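## Task

Take the label from the dispenser and wrap it around the grey bottle's side. It must be upright, level and smoothed flat everywhere, without touching the base, shoulder or cap. The bottle must end up standing on the bench and must never be dropped or tipped over.

## Robot and tools

Robot: two UR-type arms, left_arm and right_arm, each fitted with a Robotiq 140 mm two-finger gripper. The left gripper's fingers are rigid. The right gripper's fingers can fold at a hinge. Grip with the outer quarter of the pads, near the tips. A part held deeper toward the palm may be pulled in, held loosely, or squeezed harder than asked. Pressing the right fingertips straight into a surface folds them easily, so the arm can travel past the surface with little sign of contact. Calibrated base positions in metres: left_arm (+0.016, +0.518, 0), right_arm (-0.005, -0.471, 0).

Frame: every position, orientation, velocity and offset uses the scene frame. Its origin is at table-top height, midway between the arms. +z points up, +x points out over the table, and left_arm is on the +y side. Image left and right do not match these names. Gripper axes: the fingers point along the gripper's +z and close along its y. end_effector_position is the pinch point between the closed pads. Fingertips reach about 33 mm past it when the gap is small and about 9 mm when fully open.

Row format, used by both motion tools: 18 numbers, each in [-1, 1], always for both arms. The order is left dx, dy, dz, rx, ry, rz, gripper position, force_limit, speed, then the same nine for the right arm. dx/dy/dz/rx/ry/rz are offsets, not poses. They are measured from that arm's Hand target at the start of the action or move, along scene axes. 1.0 equals 0.6 m, or 180 degrees for rotation. rx, ry, rz form a single rotation vector about the Hand target position. Repeating an offset moves the arm further. All zeros re-requests the current Hand target. Each step, the orientation command is clipped to within 32 degrees of the measured orientation.

Gripper numbers are absolute settings, not offsets. position: +1 is fully open (140 mm), about -0.8 is where the pads meet, and -1 closes until blocked. force_limit: -1 gives about 14 N, 0 about 40 N, +1 about 58 N. Closing faster grips harder. speed: -1 is about 30 mm/s, 0 about 140, +1 about 250. force_limit and speed begin at +1. To leave a gripper unchanged, resend its previous three numbers; a 0 counts as a real command. To tighten a grip, raise force_limit and change position slightly, e.g. -1 to -0.98. To loosen a grip, open it and close again slowly.

execute_actions(actions, cameras): actions is a list of actions. Each action is a list of up to 15 rows, one row per 1/30 s step. A short action repeats its last row to fill 15 steps. Every row counts from the action's starting Hand target. Each action lasts 0.5 s. An empty list returns images and the full status.

move(target, speed, blend, stop_force, zero, blocking, cameras): straight-line paths toward one row or a list of up to 15 rows. Every row offsets from the same starting Hand targets. speed is in m/s, 0.002 to 3.6, default 0.25; it may be one value or one per target. blend is in metres and rounds corners in a list. stop_force is 3 to 120 N, one value for both arms. An arm halts when its wrist sensor feels that much push against its travel, then backs off slightly. zero (default true) re-zeroes the sensor first. blocking=false returns early but cannot be combined with stop_force. Moves do not avoid obstacles, and a move lasts at most 10 s. Do not use stop_force when leaving a contact or while rotating the gripper. The result adds a move: line, e.g. done, off_target, moving, held or fault, plus limits such as paced or held.

wait(seconds 0 to 10), stop(), zero_wrist_force(arm), read_manual(section), and finished_scene(scene 1 or 2). finished_scene cannot be undone. zoom_image(camera, region [x0,y0,x1,y1] in image pixels, each side at most 504) enlarges part of the newest image. Cameras: cam_head_left, cam_head_right, cam_high, cam_low, cam_left_wrist, cam_right_wrist, all 896x504. Their calibration is supplied.

Results: end_effector_position (m), end_effector_quat_wxyz and velocities, all in the scene frame. Hand target is the last commanded pose after clipping, and the next offsets start from it. If the gripper settles short, send the missing distance as an offset. object_status: 0 moving, 1 blocked while opening, 2 blocked while closing (a grip), 3 reached the target or the pads met. A grip is confirmed when it reads 2. position_measured is in counts: 3 open, about 75 = 100 mm, 139 = 60 mm, 200 = 20 mm, 230 = pads meet. Wrist force/torque are given in the gripper's own axes, plus a peak line. Also reported: joint torques, Tool commands, and step readings.

Avoid: any net force near 150 N on an arm, and joint contact torque above 135 N m (big joints) or 25.2 N m (wrists). Either stops the arm for 10 s. The arms are stiff, so aiming even slightly beyond a firm contact can fault; approach slowly and use a small stop_force. Do not let the arms, or a gripper and the other arm's fingers, press against each other. Do not route paths close to an arm's own base. Avoid long holds at full stretch, which overheat motors. Do not drop things, release moving parts, tip the bottles, or let anything leave the table. Parts may occasionally be nudged by outside pushes.

Each tool is called after "Request:" by a JSON object that holds its "fn" and its "kwargs", one argument or row to a line.

## Session

Request:
{"fn": "execute_actions", "kwargs": {
  "actions": []
}}

Scene clock: 0.00 s.
left_arm: end_effector_position=(+0.4486, -0.3885, +0.2921) position_measured=3 object_status=3 end_effector_quat_wxyz=(-0.135, -0.516, +0.794, -0.291) | right_arm: end_effector_position=(+0.4029, -0.9673, +0.1744) position_measured=3 object_status=3 end_effector_quat_wxyz=(-0.399, +0.362, +0.842, -0.039)
Joint positions: left_arm=[-1.207 -0.601 0.404 -2.016 -1.698 3.87] | right_arm=[-0.933 -0.47 0.219 -0.586 -1.989 0.081]
Joint velocities: within noise
Joint torques (N m): no reading
Wrist force (N): no reading
Wrist torque (N m): no reading
Wrist force, peak (N): no reading
Hand target: left_arm +0.4486, -0.3885, +0.2921; -0.135, -0.516, +0.794, -0.291 | right_arm +0.4029, -0.9673, +0.1744; -0.399, +0.362, +0.842, -0.039
Tool commands: left_gripper/position=+1.0 left_gripper/force_limit=+1.0 left_gripper/speed=+1.0 right_gripper/position=+1.0 right_gripper/force_limit=+1.0 right_gripper/speed=+1.0

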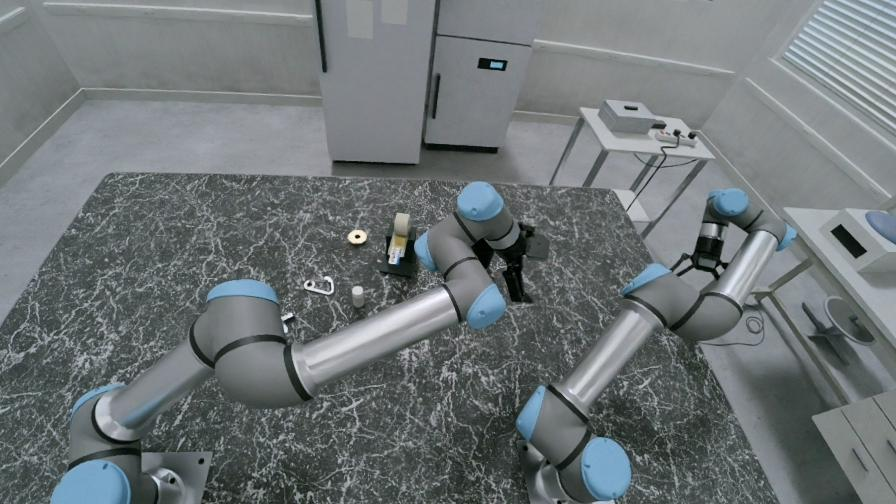

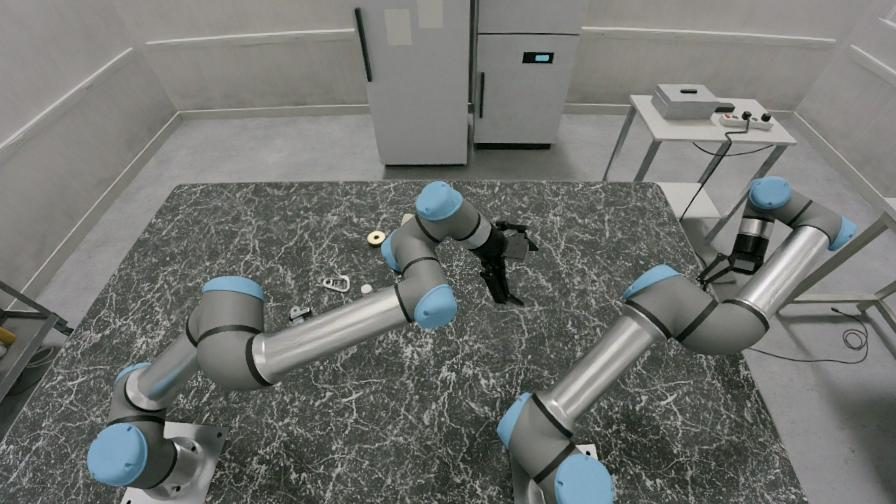

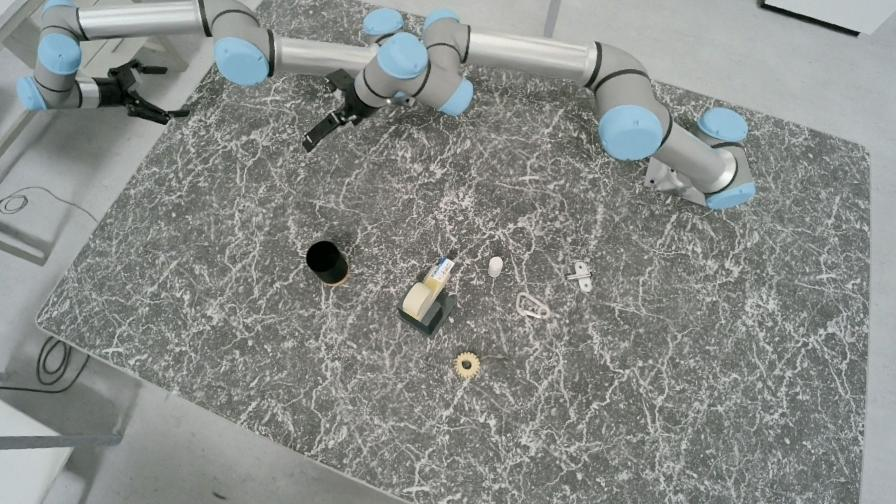

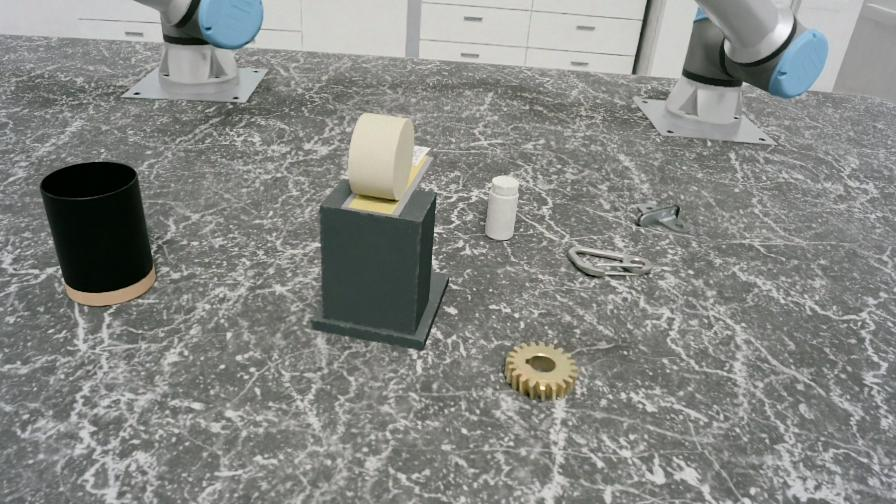

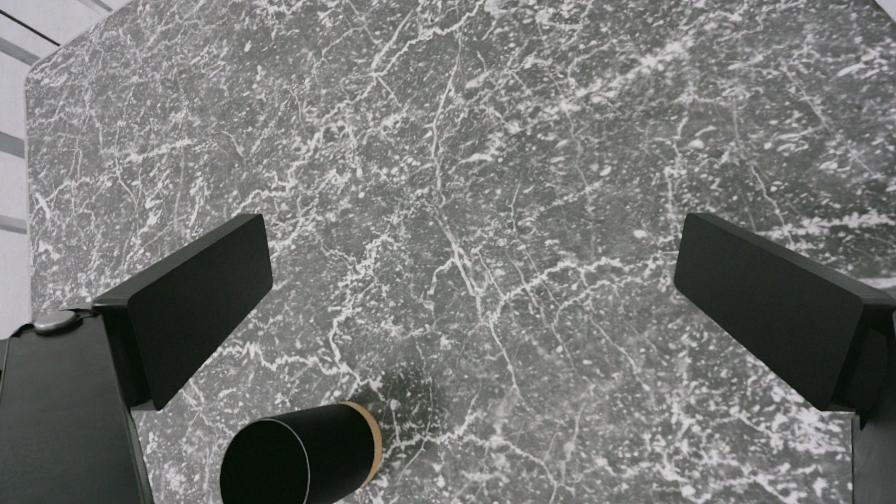

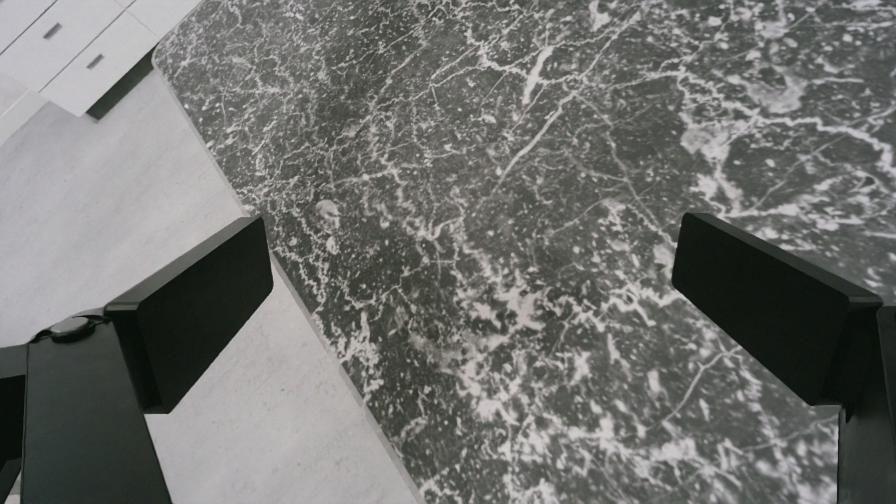

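Request:
{"fn": "zoom_image", "kwargs": {
  "camera": "cam_low",
  "region": [300, 90, 560, 350]
}}

Request:
{"fn": "zoom_image", "kwargs": {
  "camera": "cam_high",
  "region": [380, 220, 540, 350]
}}

Request:
{"fn": "zoom_image", "kwargs": {
  "camera": "cam_head_left",
  "region": [280, 190, 460, 330]
}}

Scaled by 1.938.

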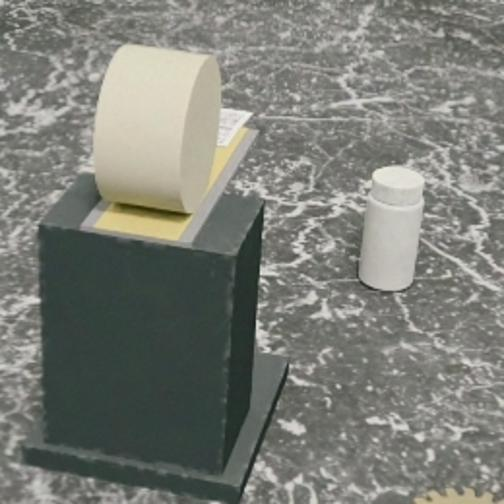

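Scaled by 3.150.

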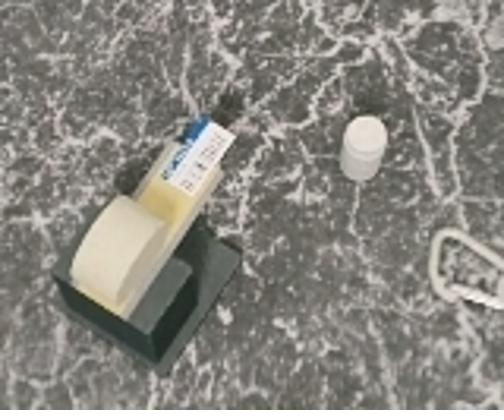

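Scaled by 2.800.

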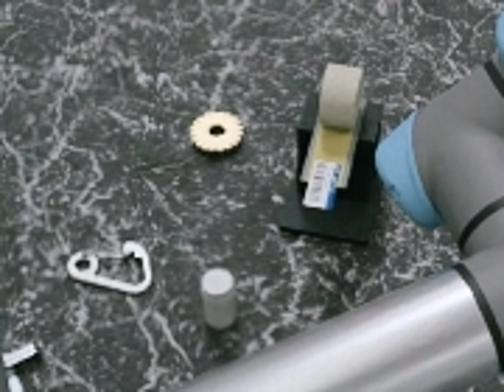

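Request:
{"fn": "move", "kwargs": {
  "target": [0.0523, 0.564, -0.0535, -0.2317, -0.024, 0.549, 1, 1, 1, 0, 0, 0, 0, 0, 0, 1, 1, 1],
  "speed": 0.5,
  "cameras": ["cam_left_wrist", "cam_high"]
}}

Scene clock: 158.07 s.
left_arm: end_effector_position=(+0.4800, -0.0502, +0.2600) position_measured=3 object_status=3 end_effector_quat_wxyz=(+0.000, +0.843, -0.001, +0.538) end_effector_velocity=(+0.000, +0.001, +0.000) end_effector_angular_velocity=(+0.004, +0.000, +0.001) | right_arm: end_effector_position=(+0.4029, -0.9673, +0.1744) position_measured=3 object_status=3 end_effector_quat_wxyz=(-0.399, +0.362, +0.842, -0.039)
Joint positions: left_arm=[-1.474 -1.235 1.743 -2.261 -0.444 1.774] | right_arm=[-0.933 -0.47 0.219 -0.586 -1.989 0.081]
Joint velocities: left_arm=[0 -0.001 0 0.007 0.001 -0.002] | right_arm=[within noise]
Joint torques (N m): left_arm=[7.78 -51.65 -15.96 -0.61 4.32 -2] | right_arm=[0.78 -64.94 -22.76 -0.76 -0.76 0.32]
Wrist force (N): left_arm=[0.5 1.3 0.4] | right_arm=[-0.1 -0.2 -0.2]
Wrist torque (N m): left_arm=[0.31 -0.09 -0.14] | right_arm=[-0.04 0.02 0.00]
Wrist force, peak (N): left_arm=[0.8 1.8 0.2] | right_arm=[0.1 -0.5 0.1]
Hand target: left_arm +0.4800, -0.0501, +0.2600; +0.000, +0.843, -0.001, +0.538 | right_arm +0.4029, -0.9673, +0.1744; -0.399, +0.362, +0.842, -0.039
Off the commanded pose: left_arm 0.000 m, 0 deg | right_arm 0.000 m, 0 deg.
move: done
camera_calibration:
cam_left_wrist: T_world_to_cam=[[0.00814253, -0.999962, -0.00298931, -0.0454387], [-0.703035, -0.00359877, -0.711147, 0.523069], [0.711109, 0.00789212, -0.703037, -0.0164031], [0, 0, 0, 1]] pos_world=[0.37977, -0.0434251, 0.360311]
Images, in order (width x height): cam_high 896x504, cam_left_wrist 896x504.

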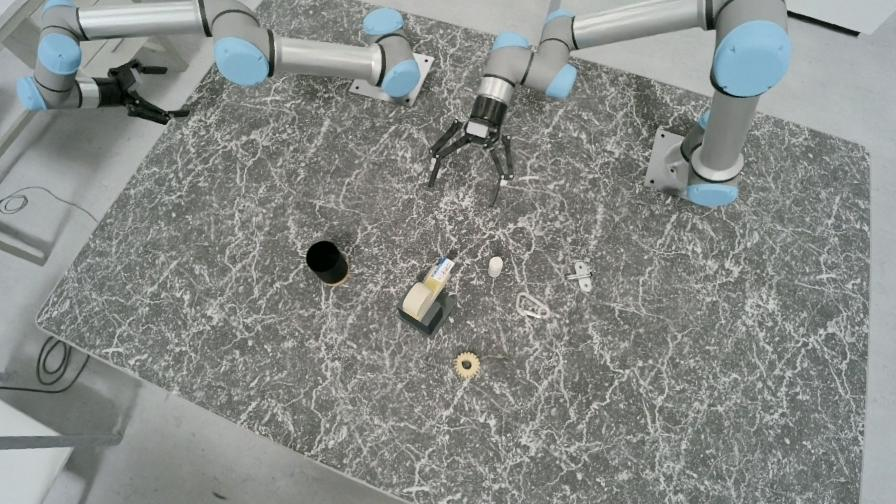

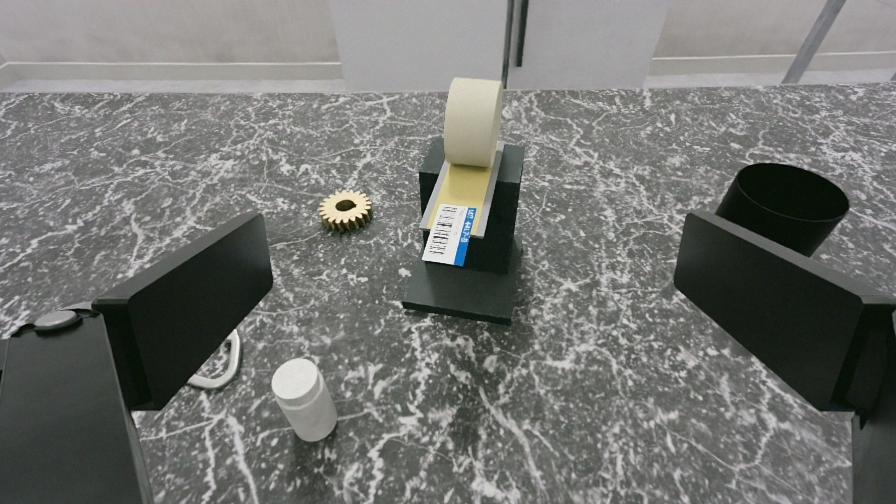

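Request:
{"fn": "zoom_image", "kwargs": {
  "camera": "cam_left_wrist",
  "region": [380, 160, 540, 330]
}}

Request:
{"fn": "zoom_image", "kwargs": {
  "camera": "cam_left_wrist",
  "region": [250, 340, 360, 450]
}}

Scaled by 2.965.

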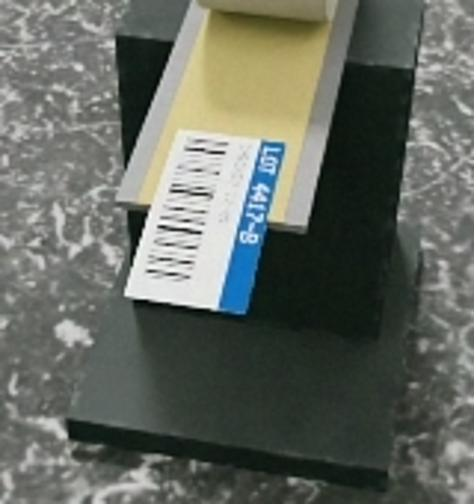

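Scaled by 4.582.

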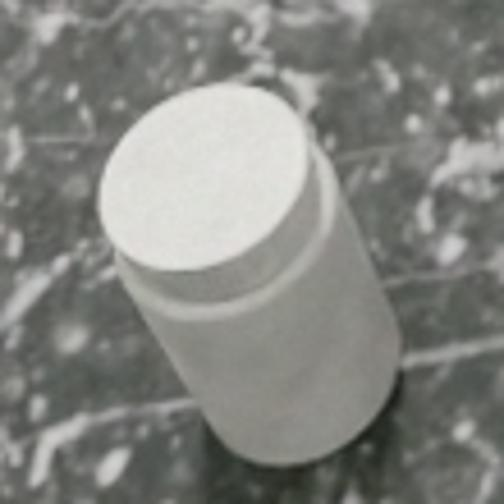

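Request:
{"fn": "move", "kwargs": {
  "target": [0.267, 0.183, -0.167, -0.0866, -0.0866, -0.494, 1, 1, 1, 0, 0, 0, 0, 0, 0, 1, 1, 1],
  "speed": 0.5,
  "cameras": ["cam_left_wrist", "cam_high", "cam_low", "cam_head_right"]
}}

Scene clock: 245.63 s.
left_arm: end_effector_position=(+0.6401, +0.0596, +0.1599) position_measured=3 object_status=3 end_effector_quat_wxyz=(+0.477, +0.521, -0.522, +0.478) | right_arm: end_effector_position=(+0.4029, -0.9673, +0.1744) position_measured=3 object_status=3 end_effector_quat_wxyz=(-0.399, +0.362, +0.842, -0.039)
Joint positions: left_arm=[-0.431 -0.572 1.452 -3.817 -2.691 3.328] | right_arm=[-0.933 -0.47 0.219 -0.586 -1.989 0.081]
Joint torques (N m): left_arm=[5.02 -47.84 -29.1 0.48 -2.01 -0.11] | right_arm=[0.43 -64.9 -21.8 -0.73 -0.69 0.32]
Wrist force (N): left_arm=[0.7 1.0 0.7] | right_arm=[0.1 -0.3 -0.1]
Wrist torque (N m): left_arm=[0.33 -0.13 -0.03] | right_arm=[-0.06 -0.03 0.00]
Wrist force, peak (N): left_arm=[0.9 2.8 -0.7] | right_arm=[0.0 -0.4 0.0]
Hand target: left_arm +0.6402, +0.0597, +0.1598; +0.477, +0.521, -0.522, +0.478 | right_arm +0.4029, -0.9673, +0.1744; -0.399, +0.362, +0.842, -0.039
Off the commanded pose: left_arm 0.000 m, 0 deg | right_arm 0.000 m, 0 deg.
move: done
camera_calibration:
cam_left_wrist: T_world_to_cam=[[-0.999946, -0.0104144, 0.000130032, 0.648567], [-0.00448641, 0.41943, -0.907777, 0.123933], [0.00939945, -0.907728, -0.419454, 0.256946], [0, 0, 0, 1]] pos_world=[0.646673, 0.18801, 0.220196]
Images, in order (width x height): cam_head_right 896x504, cam_high 896x504, cam_low 896x504, cam_left_wrist 896x504.

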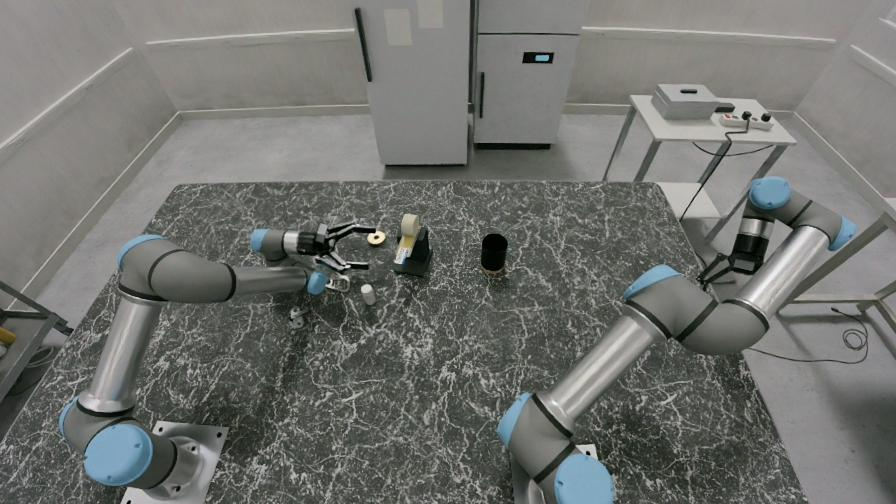

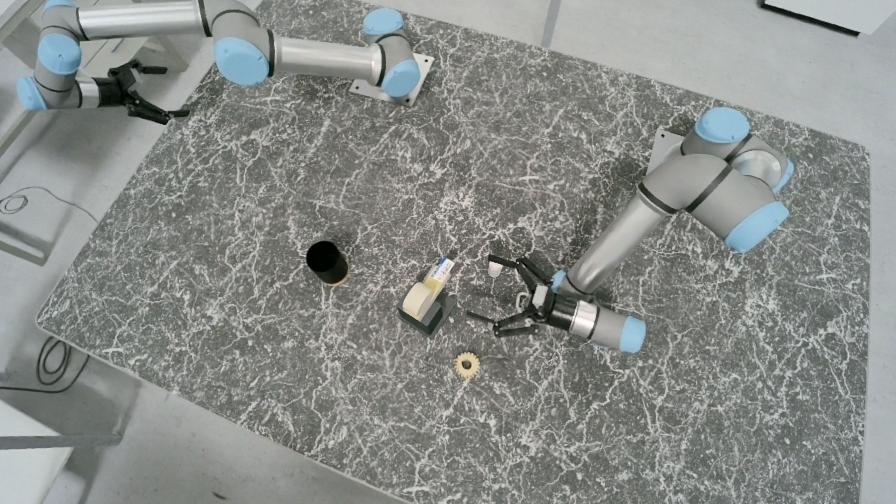

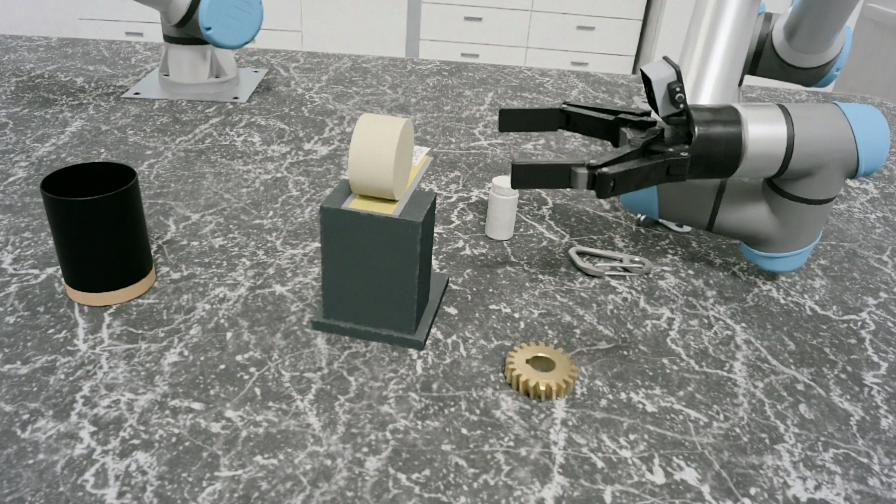

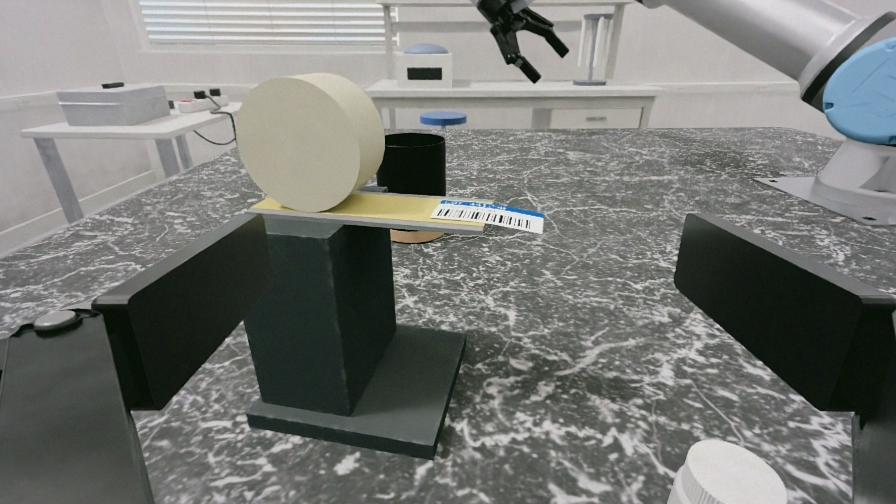

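Request:
{"fn": "zoom_image", "kwargs": {
  "camera": "cam_left_wrist",
  "region": [380, 160, 580, 270]
}}

Request:
{"fn": "zoom_image", "kwargs": {
  "camera": "cam_left_wrist",
  "region": [220, 60, 580, 480]
}}

Scaled by 2.520.

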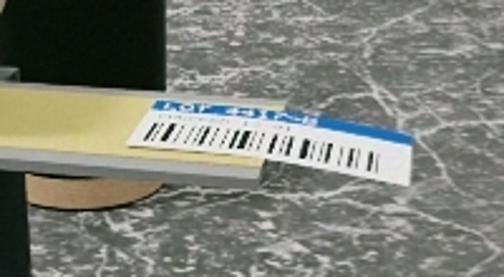

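Scaled by 1.200.

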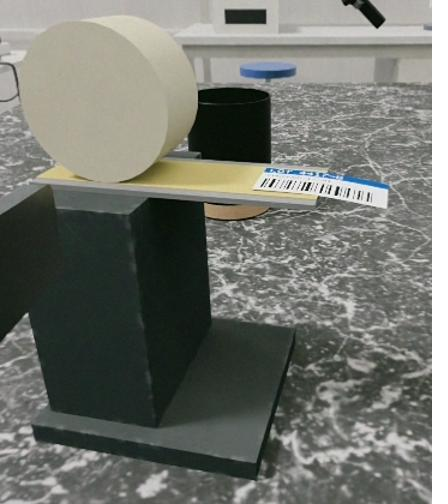

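Request:
{"fn": "zoom_image", "kwargs": {
  "camera": "cam_low",
  "region": [465, 165, 545, 245]
}}

Request:
{"fn": "zoom_image", "kwargs": {
  "camera": "cam_left_wrist",
  "region": [640, 400, 840, 504]
}}

Request:
{"fn": "zoom_image", "kwargs": {
  "camera": "cam_head_right",
  "region": [340, 190, 460, 320]
}}

Scaled by 6.300.

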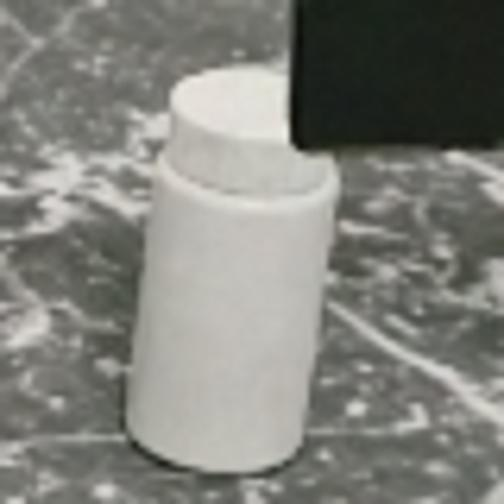

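Scaled by 2.520.

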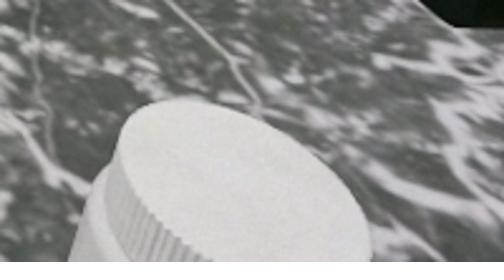

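Scaled by 3.877.

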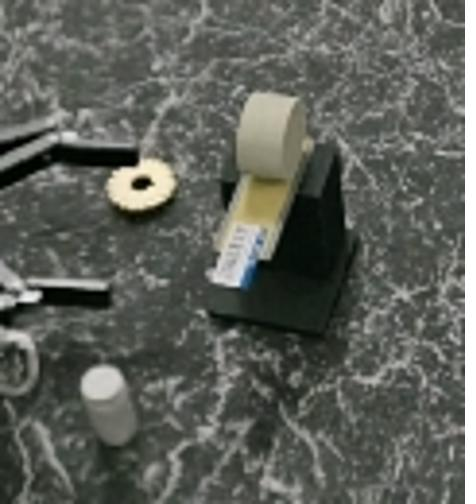

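Request:
{"fn": "move", "kwargs": {
  "target": [-0.033, 0.30, 0.10, 0, 0, 0, 1, 1, 1, 0.0785, 0.862, 0.2427, -0.0543, -0.2572, 0.0603, -0.08, 0, 0],
  "speed": 0.4,
  "cameras": ["cam_high"]
}}

Scene clock: 618.07 s.
left_arm: end_effector_position=(+0.6203, +0.2396, +0.2198) position_measured=3 object_status=3 end_effector_quat_wxyz=(+0.477, +0.521, -0.522, +0.478) | right_arm: end_effector_position=(+0.4499, -0.4502, +0.3199) position_measured=139 object_status=3 end_effector_quat_wxyz=(+0.000, +0.301, +0.954, +0.000)
Joint positions: left_arm=[-0.158 -0.793 1.687 -3.55 -2.95 3.622] | right_arm=[-0.29 -1.696 1.577 -1.45 -1.571 0.36]
Joint torques (N m): left_arm=[2.46 -41.34 -29.41 -3.52 -0.02 -1.64] | right_arm=[14.11 -28.52 -39.02 -4.66 1.8 1.46]
Wrist force (N): left_arm=[0.5 1.1 0.6] | right_arm=[-0.7 -0.7 -1.0]
Wrist torque (N m): left_arm=[0.35 -0.08 -0.01] | right_arm=[-0.11 0.19 -0.21]
Wrist force, peak (N): left_arm=[0.2 0.9 2.1] | right_arm=[-3.7 -2.7 0.0]
Hand target: left_arm +0.6204, +0.2397, +0.2198; +0.477, +0.521, -0.522, +0.478 | right_arm +0.4500, -0.4501, +0.3200; +0.000, +0.301, +0.954, +0.000
Off the commanded pose: left_arm 0.000 m, 0 deg | right_arm 0.000 m, 0 deg.
move: done
Images, in order (width x height): cam_high 896x504.

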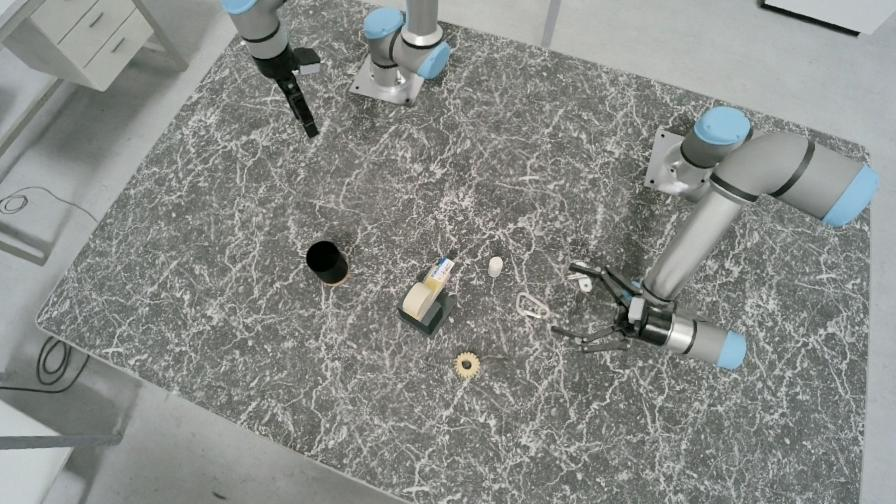

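Request:
{"fn": "move", "kwargs": {
  "target": [0, 0, 0, 0, 0, 0, 1, 1, 1, 0.13, 0.852, -0.2167, 0.0131, -0.1502, 0.4371, -0.08, 0, 0],
  "speed": 0.4,
  "cameras": ["cam_right_wrist", "cam_left_wrist", "cam_low"]
}}

Scene clock: 780.73 s.
left_arm: end_effector_position=(+0.6204, +0.2397, +0.2198) position_measured=3 object_status=3 end_effector_quat_wxyz=(+0.477, +0.521, -0.522, +0.478) | right_arm: end_effector_position=(+0.5279, +0.0611, +0.1900) position_measured=139 object_status=3 end_effector_quat_wxyz=(+0.200, -0.374, +0.902, +0.083)
Joint positions: left_arm=[-0.157 -0.793 1.687 -3.55 -2.95 3.622] | right_arm=[0.529 -1.218 1.558 -2.338 -1.48 -0.198]
Joint torques (N m): left_arm=[5.28 -42.08 -29.96 -3.59 -2.64 -1.65] | right_arm=[-8.15 -32.76 -19.75 -5.12 -1.7 -1.02]
Wrist force (N): left_arm=[0.2 1.1 0.7] | right_arm=[-1.6 -0.1 -0.7]
Wrist torque (N m): left_arm=[0.35 -0.02 -0.01] | right_arm=[0.07 0.30 -0.46]
Wrist force, peak (N): left_arm=[0.4 1.3 0.8] | right_arm=[-2.8 -2.7 -1.8]
Hand target: left_arm +0.6204, +0.2397, +0.2198; +0.477, +0.521, -0.522, +0.478 | right_arm +0.5280, +0.0611, +0.1900; +0.200, -0.374, +0.902, +0.083
Off the commanded pose: left_arm 0.000 m, 0 deg | right_arm 0.000 m, 0 deg.
move: done
camera_calibration:
cam_left_wrist: T_world_to_cam=[[-0.999945, -0.010457, 0.000220242, 0.630725], [-0.00458616, 0.419429, -0.907777, 0.102876], [0.00940026, -0.907728, -0.419454, 0.445689], [0, 0, 0, 1]] pos_world=[0.626972, 0.36801, 0.280196]
cam_right_wrist: T_world_to_cam=[[-0.702551, 0.711565, 0.00984706, 0.334789], [0.506224, 0.48999, 0.709681, -0.424869], [0.500159, 0.503572, -0.704454, -0.0155649], [0, 0, 0, 1]] pos_world=[0.45807, -0.0222047, 0.28726]
Images, in order (width x height): cam_low 896x504, cam_left_wrist 896x504, cam_right_wrist 896x504.

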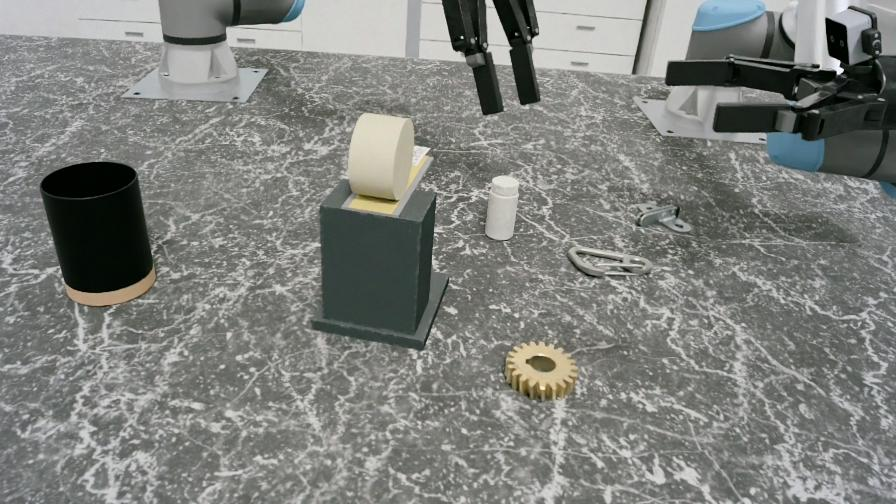

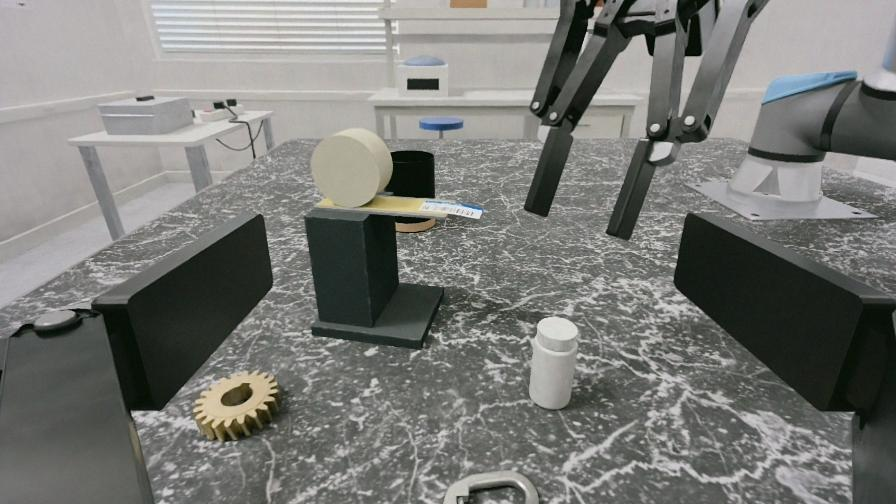

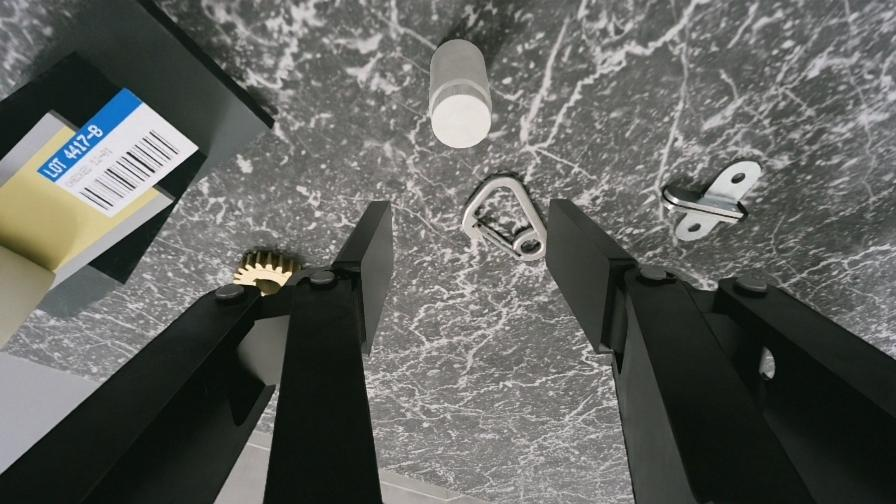

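Request:
{"fn": "move", "kwargs": {
  "target": [0, 0, 0, 0, 0, 0, 1, 1, 1, 0.0013, -0.0047, -0.1717, 0, 0, 0, -0.08, 0, 0],
  "speed": 0.15,
  "cameras": ["cam_right_wrist", "cam_left_wrist"]
}}

Request:
{"fn": "zoom_image", "kwargs": {
  "camera": "cam_left_wrist",
  "region": [440, 240, 680, 430]
}}

Request:
{"fn": "zoom_image", "kwargs": {
  "camera": "cam_right_wrist",
  "region": [340, 60, 600, 300]
}}

Scene clock: 809.43 s.
left_arm: end_effector_position=(+0.6204, +0.2397, +0.2198) position_measured=3 object_status=3 end_effector_quat_wxyz=(+0.477, +0.521, -0.522, +0.478) | right_arm: end_effector_position=(+0.5287, +0.0582, +0.0869) position_measured=139 object_status=3 end_effector_quat_wxyz=(+0.200, -0.374, +0.902, +0.083)
Joint positions: left_arm=[-0.157 -0.793 1.687 -3.55 -2.95 3.622] | right_arm=[0.524 -1.113 1.697 -2.581 -1.478 -0.202]
Joint torques (N m): left_arm=[4.63 -41.25 -30.14 -3.56 -2.53 -1.66] | right_arm=[-2.96 -39.53 -32.9 -5.86 1.22 0.52]
Wrist force (N): left_arm=[0.4 1.1 0.8] | right_arm=[-1.5 -0.4 -0.8]
Wrist torque (N m): left_arm=[0.34 -0.06 -0.01] | right_arm=[0.00 0.33 -0.34]
Wrist force, peak (N): left_arm=[0.6 1.3 0.8] | right_arm=[-3.1 -0.2 -2.9]
Hand target: left_arm +0.6204, +0.2397, +0.2198; +0.477, +0.521, -0.522, +0.478 | right_arm +0.5287, +0.0583, +0.0869; +0.200, -0.374, +0.902, +0.083
Off the commanded pose: left_arm 0.000 m, 0 deg | right_arm 0.000 m, 0 deg.
move: done
camera_calibration:
cam_left_wrist: T_world_to_cam=[[-0.999945, -0.010457, 0.000220242, 0.630725], [-0.00458616, 0.419429, -0.907777, 0.102876], [0.00940026, -0.907728, -0.419454, 0.445689], [0, 0, 0, 1]] pos_world=[0.626972, 0.36801, 0.280196]
cam_right_wrist: T_world_to_cam=[[-0.702586, 0.711532, 0.0097956, 0.338454], [0.506259, 0.490126, 0.709562, -0.350747], [0.500075, 0.503487, -0.704575, -0.0870039], [0, 0, 0, 1]] pos_world=[0.45887, -0.0251051, 0.184261]
Images, in order (width x height): cam_left_wrist 896x504, cam_right_wrist 896x504.

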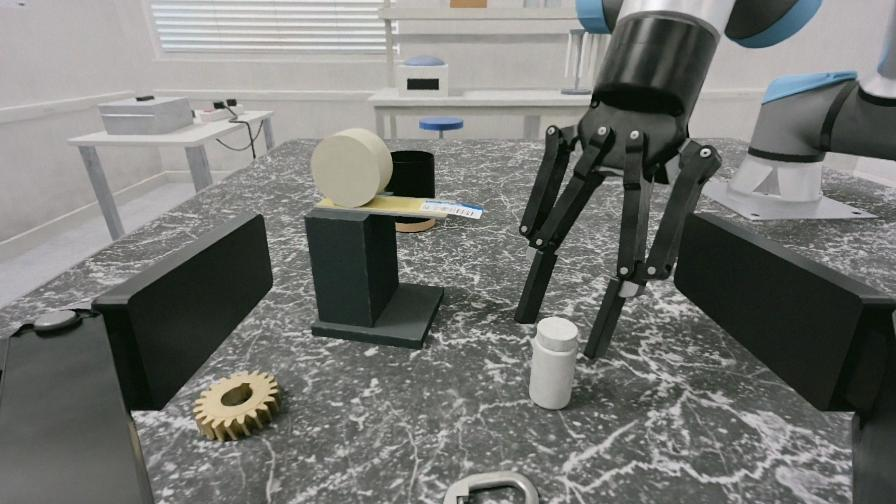

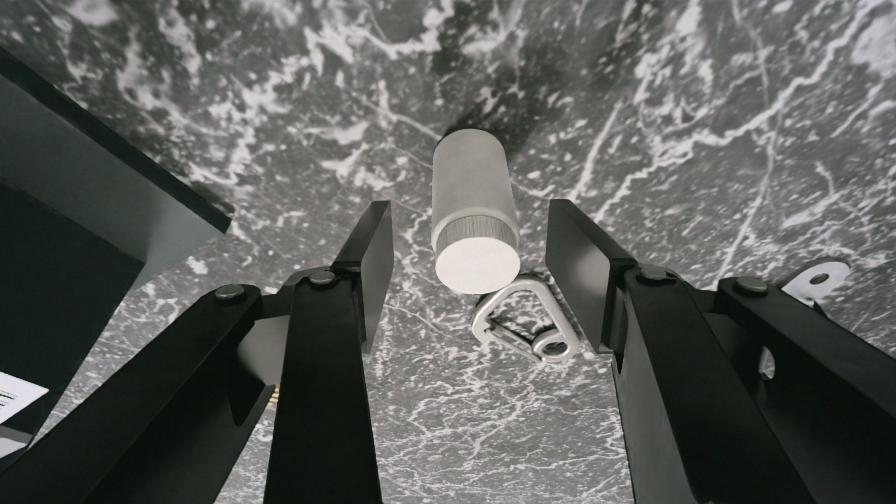

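Scaled by 2.100.

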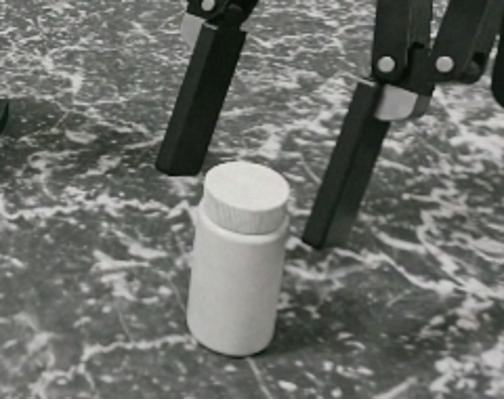

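Scaled by 1.938.

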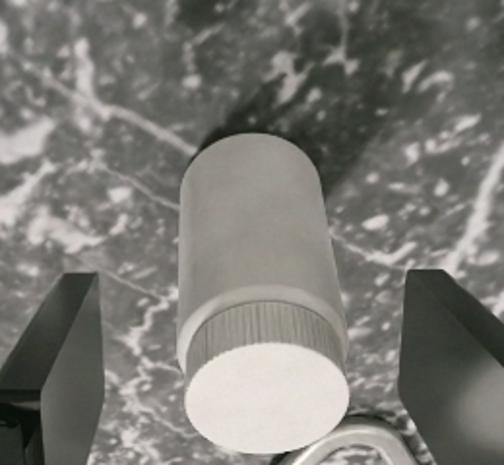

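Request:
{"fn": "move", "kwargs": {
  "target": [0, 0, 0, 0, 0, 0, 1, 1, 1, -0.0022, 0.0022, 0.005, 0, 0, 0, -0.08, 0, 0],
  "speed": 0.1
}}

Request:
{"fn": "move", "kwargs": {
  "target": [0, 0, 0, 0, 0, 0, 1, 1, 1, 0, 0, 0, 0, 0, 0, -1, 0, -1],
  "cameras": ["cam_right_wrist", "cam_left_wrist"]
}}

Request:
{"fn": "zoom_image", "kwargs": {
  "camera": "cam_left_wrist",
  "region": [440, 240, 680, 430]
}}

Request:
{"fn": "zoom_image", "kwargs": {
  "camera": "cam_right_wrist",
  "region": [340, 60, 600, 300]
}}

Scene clock: 832.40 s.
left_arm: end_effector_position=(+0.6204, +0.2397, +0.2198) position_measured=3 object_status=3 end_effector_quat_wxyz=(+0.477, +0.521, -0.522, +0.478) | right_arm: end_effector_position=(+0.5274, +0.0596, +0.0900) position_measured=139 object_status=3 end_effector_quat_wxyz=(+0.200, -0.374, +0.902, +0.083)
Joint positions: left_arm=[-0.157 -0.793 1.687 -3.55 -2.95 3.622] | right_arm=[0.527 -1.117 1.694 -2.575 -1.479 -0.199]
Joint torques (N m): left_arm=[4.78 -41.56 -30.26 -3.58 -2.47 -1.67] | right_arm=[10.25 -48.78 -32.44 -3.14 -1.49 0.62]
Wrist force (N): left_arm=[0.2 1.1 0.6] | right_arm=[-1.4 -0.5 -0.8]
Wrist torque (N m): left_arm=[0.33 -0.02 -0.01] | right_arm=[-0.03 0.30 -0.48]
Wrist force, peak (N): left_arm=[0.3 1.4 0.6] | right_arm=[-1.5 -0.7 -0.8]
Hand target: left_arm +0.6204, +0.2397, +0.2198; +0.477, +0.521, -0.522, +0.478 | right_arm +0.5274, +0.0596, +0.0899; +0.200, -0.374, +0.902, +0.083
Off the commanded pose: left_arm 0.000 m, 0 deg | right_arm 0.000 m, 0 deg.
move: done

Scene clock: 833.87 s.
left_arm: end_effector_position=(+0.6204, +0.2397, +0.2198) position_measured=3 object_status=3 end_effector_quat_wxyz=(+0.477, +0.521, -0.522, +0.478) | right_arm: end_effector_position=(+0.5274, +0.0597, +0.0900) position_measured=187 object_status=0 end_effector_quat_wxyz=(+0.200, -0.374, +0.902, +0.083)
Joint positions: left_arm=[-0.157 -0.793 1.687 -3.55 -2.95 3.622] | right_arm=[0.527 -1.117 1.694 -2.575 -1.479 -0.199]
Joint torques (N m): left_arm=[4.64 -41.86 -30.6 -3.59 -2.52 -1.66] | right_arm=[-3.28 -33.54 -10.61 -3.75 0.88 -0.08]
Wrist force (N): left_arm=[0.4 1.3 0.7] | right_arm=[-3.2 -0.2 -6.0]
Wrist torque (N m): left_arm=[0.37 -0.08 -0.01] | right_arm=[0.01 0.33 -0.48]
Wrist force, peak (N): left_arm=[0.4 1.3 0.7] | right_arm=[-3.1 -0.5 -6.1]
Hand target: left_arm +0.6204, +0.2397, +0.2198; +0.477, +0.521, -0.522, +0.478 | right_arm +0.5274, +0.0596, +0.0899; +0.200, -0.374, +0.902, +0.083
Off the commanded pose: left_arm 0.000 m, 0 deg | right_arm 0.000 m, 0 deg.
move: done
camera_calibration:
cam_left_wrist: T_world_to_cam=[[-0.999945, -0.010457, 0.000220242, 0.630725], [-0.00458616, 0.419429, -0.907777, 0.102876], [0.00940026, -0.907728, -0.419454, 0.445689], [0, 0, 0, 1]] pos_world=[0.626972, 0.36801, 0.280196]
cam_right_wrist: T_world_to_cam=[[-0.702624, 0.711495, 0.00974651, 0.336541], [0.506038, 0.490005, 0.709803, -0.35285], [0.500245, 0.503657, -0.704333, -0.0850655], [0, 0, 0, 1]] pos_world=[0.457571, -0.0237049, 0.18726]
Images, in order (width x height): cam_left_wrist 896x504, cam_right_wrist 896x504.

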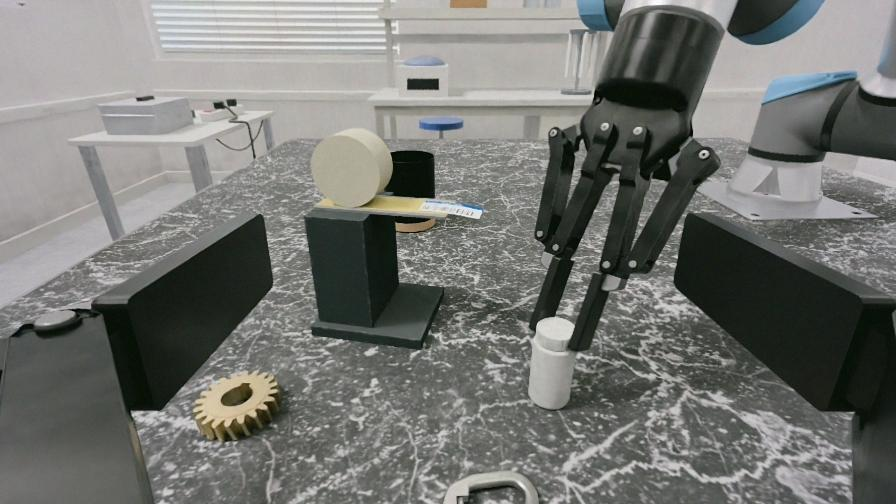

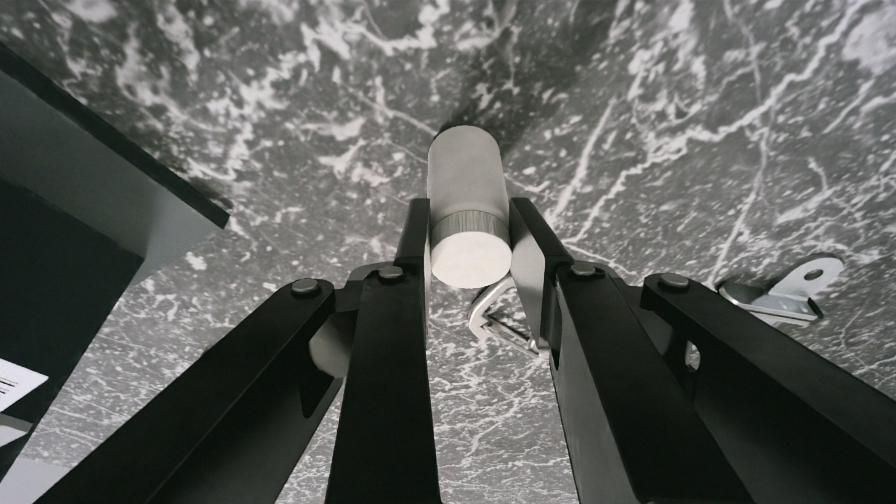

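Scaled by 2.100.

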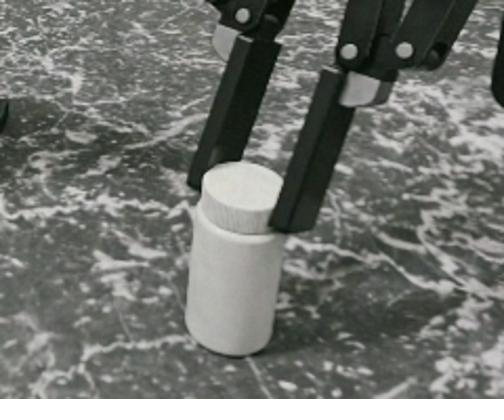

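Scaled by 1.938.

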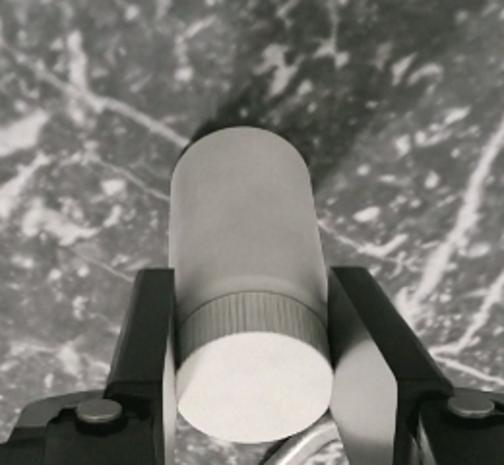

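Request:
{"fn": "wait", "kwargs": {
  "seconds": 0.7
}}

Scene clock: 839.90 s.
left_arm: end_effector_position=(+0.6204, +0.2397, +0.2198) position_measured=3 object_status=3 end_effector_quat_wxyz=(+0.477, +0.521, -0.522, +0.478) | right_arm: end_effector_position=(+0.5274, +0.0596, +0.0899) position_measured=187 object_status=2 end_effector_quat_wxyz=(+0.200, -0.374, +0.902, +0.083)
Joint positions: left_arm=[-0.157 -0.793 1.687 -3.55 -2.95 3.622] | right_arm=[0.527 -1.117 1.694 -2.575 -1.479 -0.199]
Joint torques (N m): left_arm=[4.91 -41.35 -30.1 -3.52 -2.5 -1.5] | right_arm=[-4.28 -32.92 -7.21 -0.54 1.2 -0.07]
Wrist force (N): left_arm=[0.3 1.1 0.5] | right_arm=[-3.1 -0.4 -6.0]
Wrist torque (N m): left_arm=[0.34 -0.06 -0.01] | right_arm=[-0.03 0.32 -0.48]
Wrist force, peak (N): left_arm=[0.5 1.3 0.7] | right_arm=[-3.2 -0.5 -6.2]
Hand target: left_arm +0.6204, +0.2397, +0.2198; +0.477, +0.521, -0.522, +0.478 | right_arm +0.5274, +0.0596, +0.0899; +0.200, -0.374, +0.902, +0.083
Tool commands: left_gripper/position=+1.0 left_gripper/force_limit=+1.0 left_gripper/speed=+1.0 right_gripper/position=-1.0 right_gripper/force_limit=+0.0 right_gripper/speed=-1.0
Off the commanded pose: left_arm 0.000 m, 0 deg | right_arm 0.000 m, 0 deg.
wait: 0.70 s; at rest from the start

Request:
{"fn": "move", "kwargs": {
  "target": [
    [0,0,0,0,0,0,1,1,1, 0,0,0.05,0,0,0,-1,0,-1],
    [0,0,0,0,0,0,1,1,1, 0,0,0.25,0,0,0,-1,0,-1],
    [0,0,0,0,0,0,1,1,1, -0.1457,-0.266,0.3167,0.0862,0.3262,-0.362,-1,0,-1]
  ],
  "speed": [0.08, 0.3, 0.3],
  "blend": [0.01, 0.03, 0],
  "cameras": ["cam_right_wrist", "cam_left_wrist"]
}}

Scene clock: 913.93 s.
left_arm: end_effector_position=(+0.6204, +0.2397, +0.2198) position_measured=3 object_status=3 end_effector_quat_wxyz=(+0.477, +0.521, -0.522, +0.478) | right_arm: end_effector_position=(+0.4400, -0.1000, +0.2799) position_measured=187 object_status=2 end_effector_quat_wxyz=(-0.186, +0.259, +0.917, +0.239)
Joint positions: left_arm=[-0.157 -0.793 1.687 -3.55 -2.95 3.622] | right_arm=[0.096 -1.46 1.547 -1.483 -0.977 0.632]
Joint torques (N m): left_arm=[4.46 -41.63 -29.56 -3.49 -2.39 -1.56] | right_arm=[7.81 -22 -38.86 -2.74 0.64 0.43]
Wrist force (N): left_arm=[0.3 1.1 0.5] | right_arm=[-1.3 -0.3 -0.4]
Wrist torque (N m): left_arm=[0.34 -0.04 -0.01] | right_arm=[-0.05 0.29 -0.05]
Wrist force, peak (N): left_arm=[0.6 1.3 0.7] | right_arm=[-3.4 -0.6 -6.1]
Hand target: left_arm +0.6204, +0.2397, +0.2198; +0.477, +0.521, -0.522, +0.478 | right_arm +0.4400, -0.1000, +0.2800; -0.186, +0.259, +0.917, +0.239
Off the commanded pose: left_arm 0.000 m, 0 deg | right_arm 0.000 m, 0 deg.
move: done
camera_calibration:
cam_left_wrist: T_world_to_cam=[[-0.999945, -0.010457, 0.000220242, 0.630725], [-0.00458616, 0.419429, -0.907777, 0.102876], [0.00940026, -0.907728, -0.419454, 0.445689], [0, 0, 0, 1]] pos_world=[0.626972, 0.36801, 0.280196]
cam_right_wrist: T_world_to_cam=[[0.573555, 0.74394, 0.34291, -0.264631], [0.815958, -0.555861, -0.158845, -0.362947], [0.0724388, 0.370907, -0.925841, 0.409812], [0, 0, 0, 1]] pos_world=[0.418244, -0.156881, 0.412513]
Images, in order (width x height): cam_left_wrist 896x504, cam_right_wrist 896x504.

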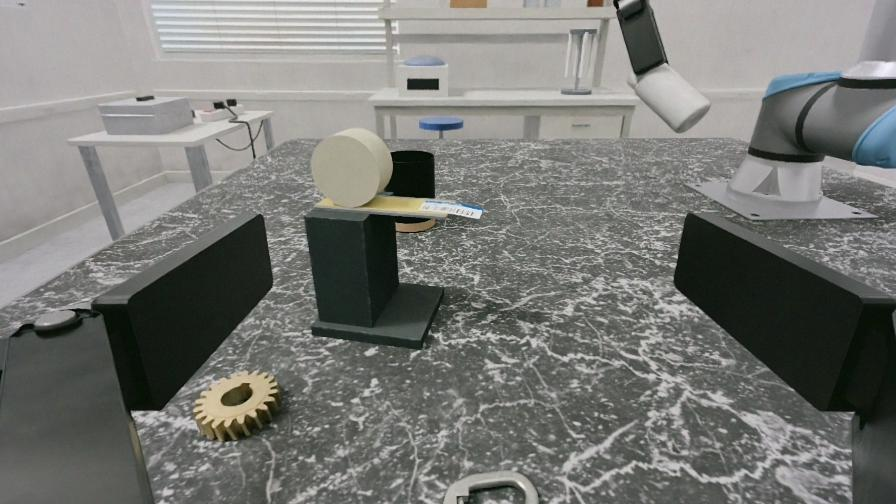

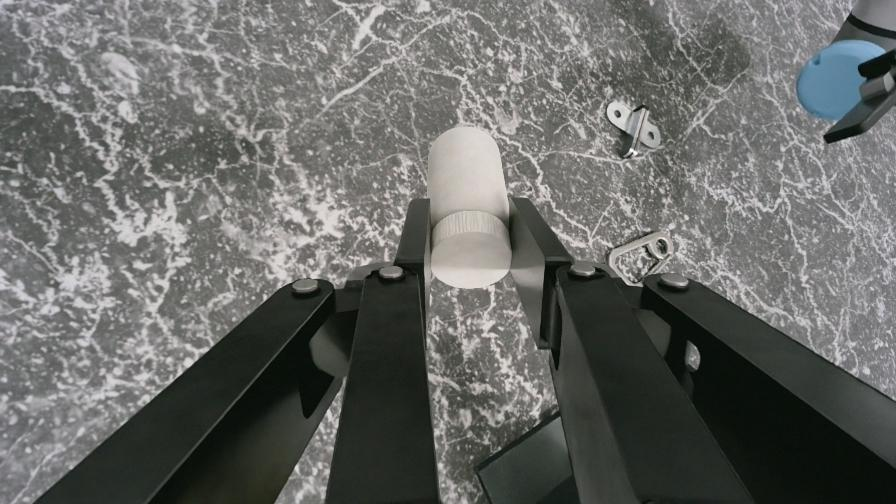

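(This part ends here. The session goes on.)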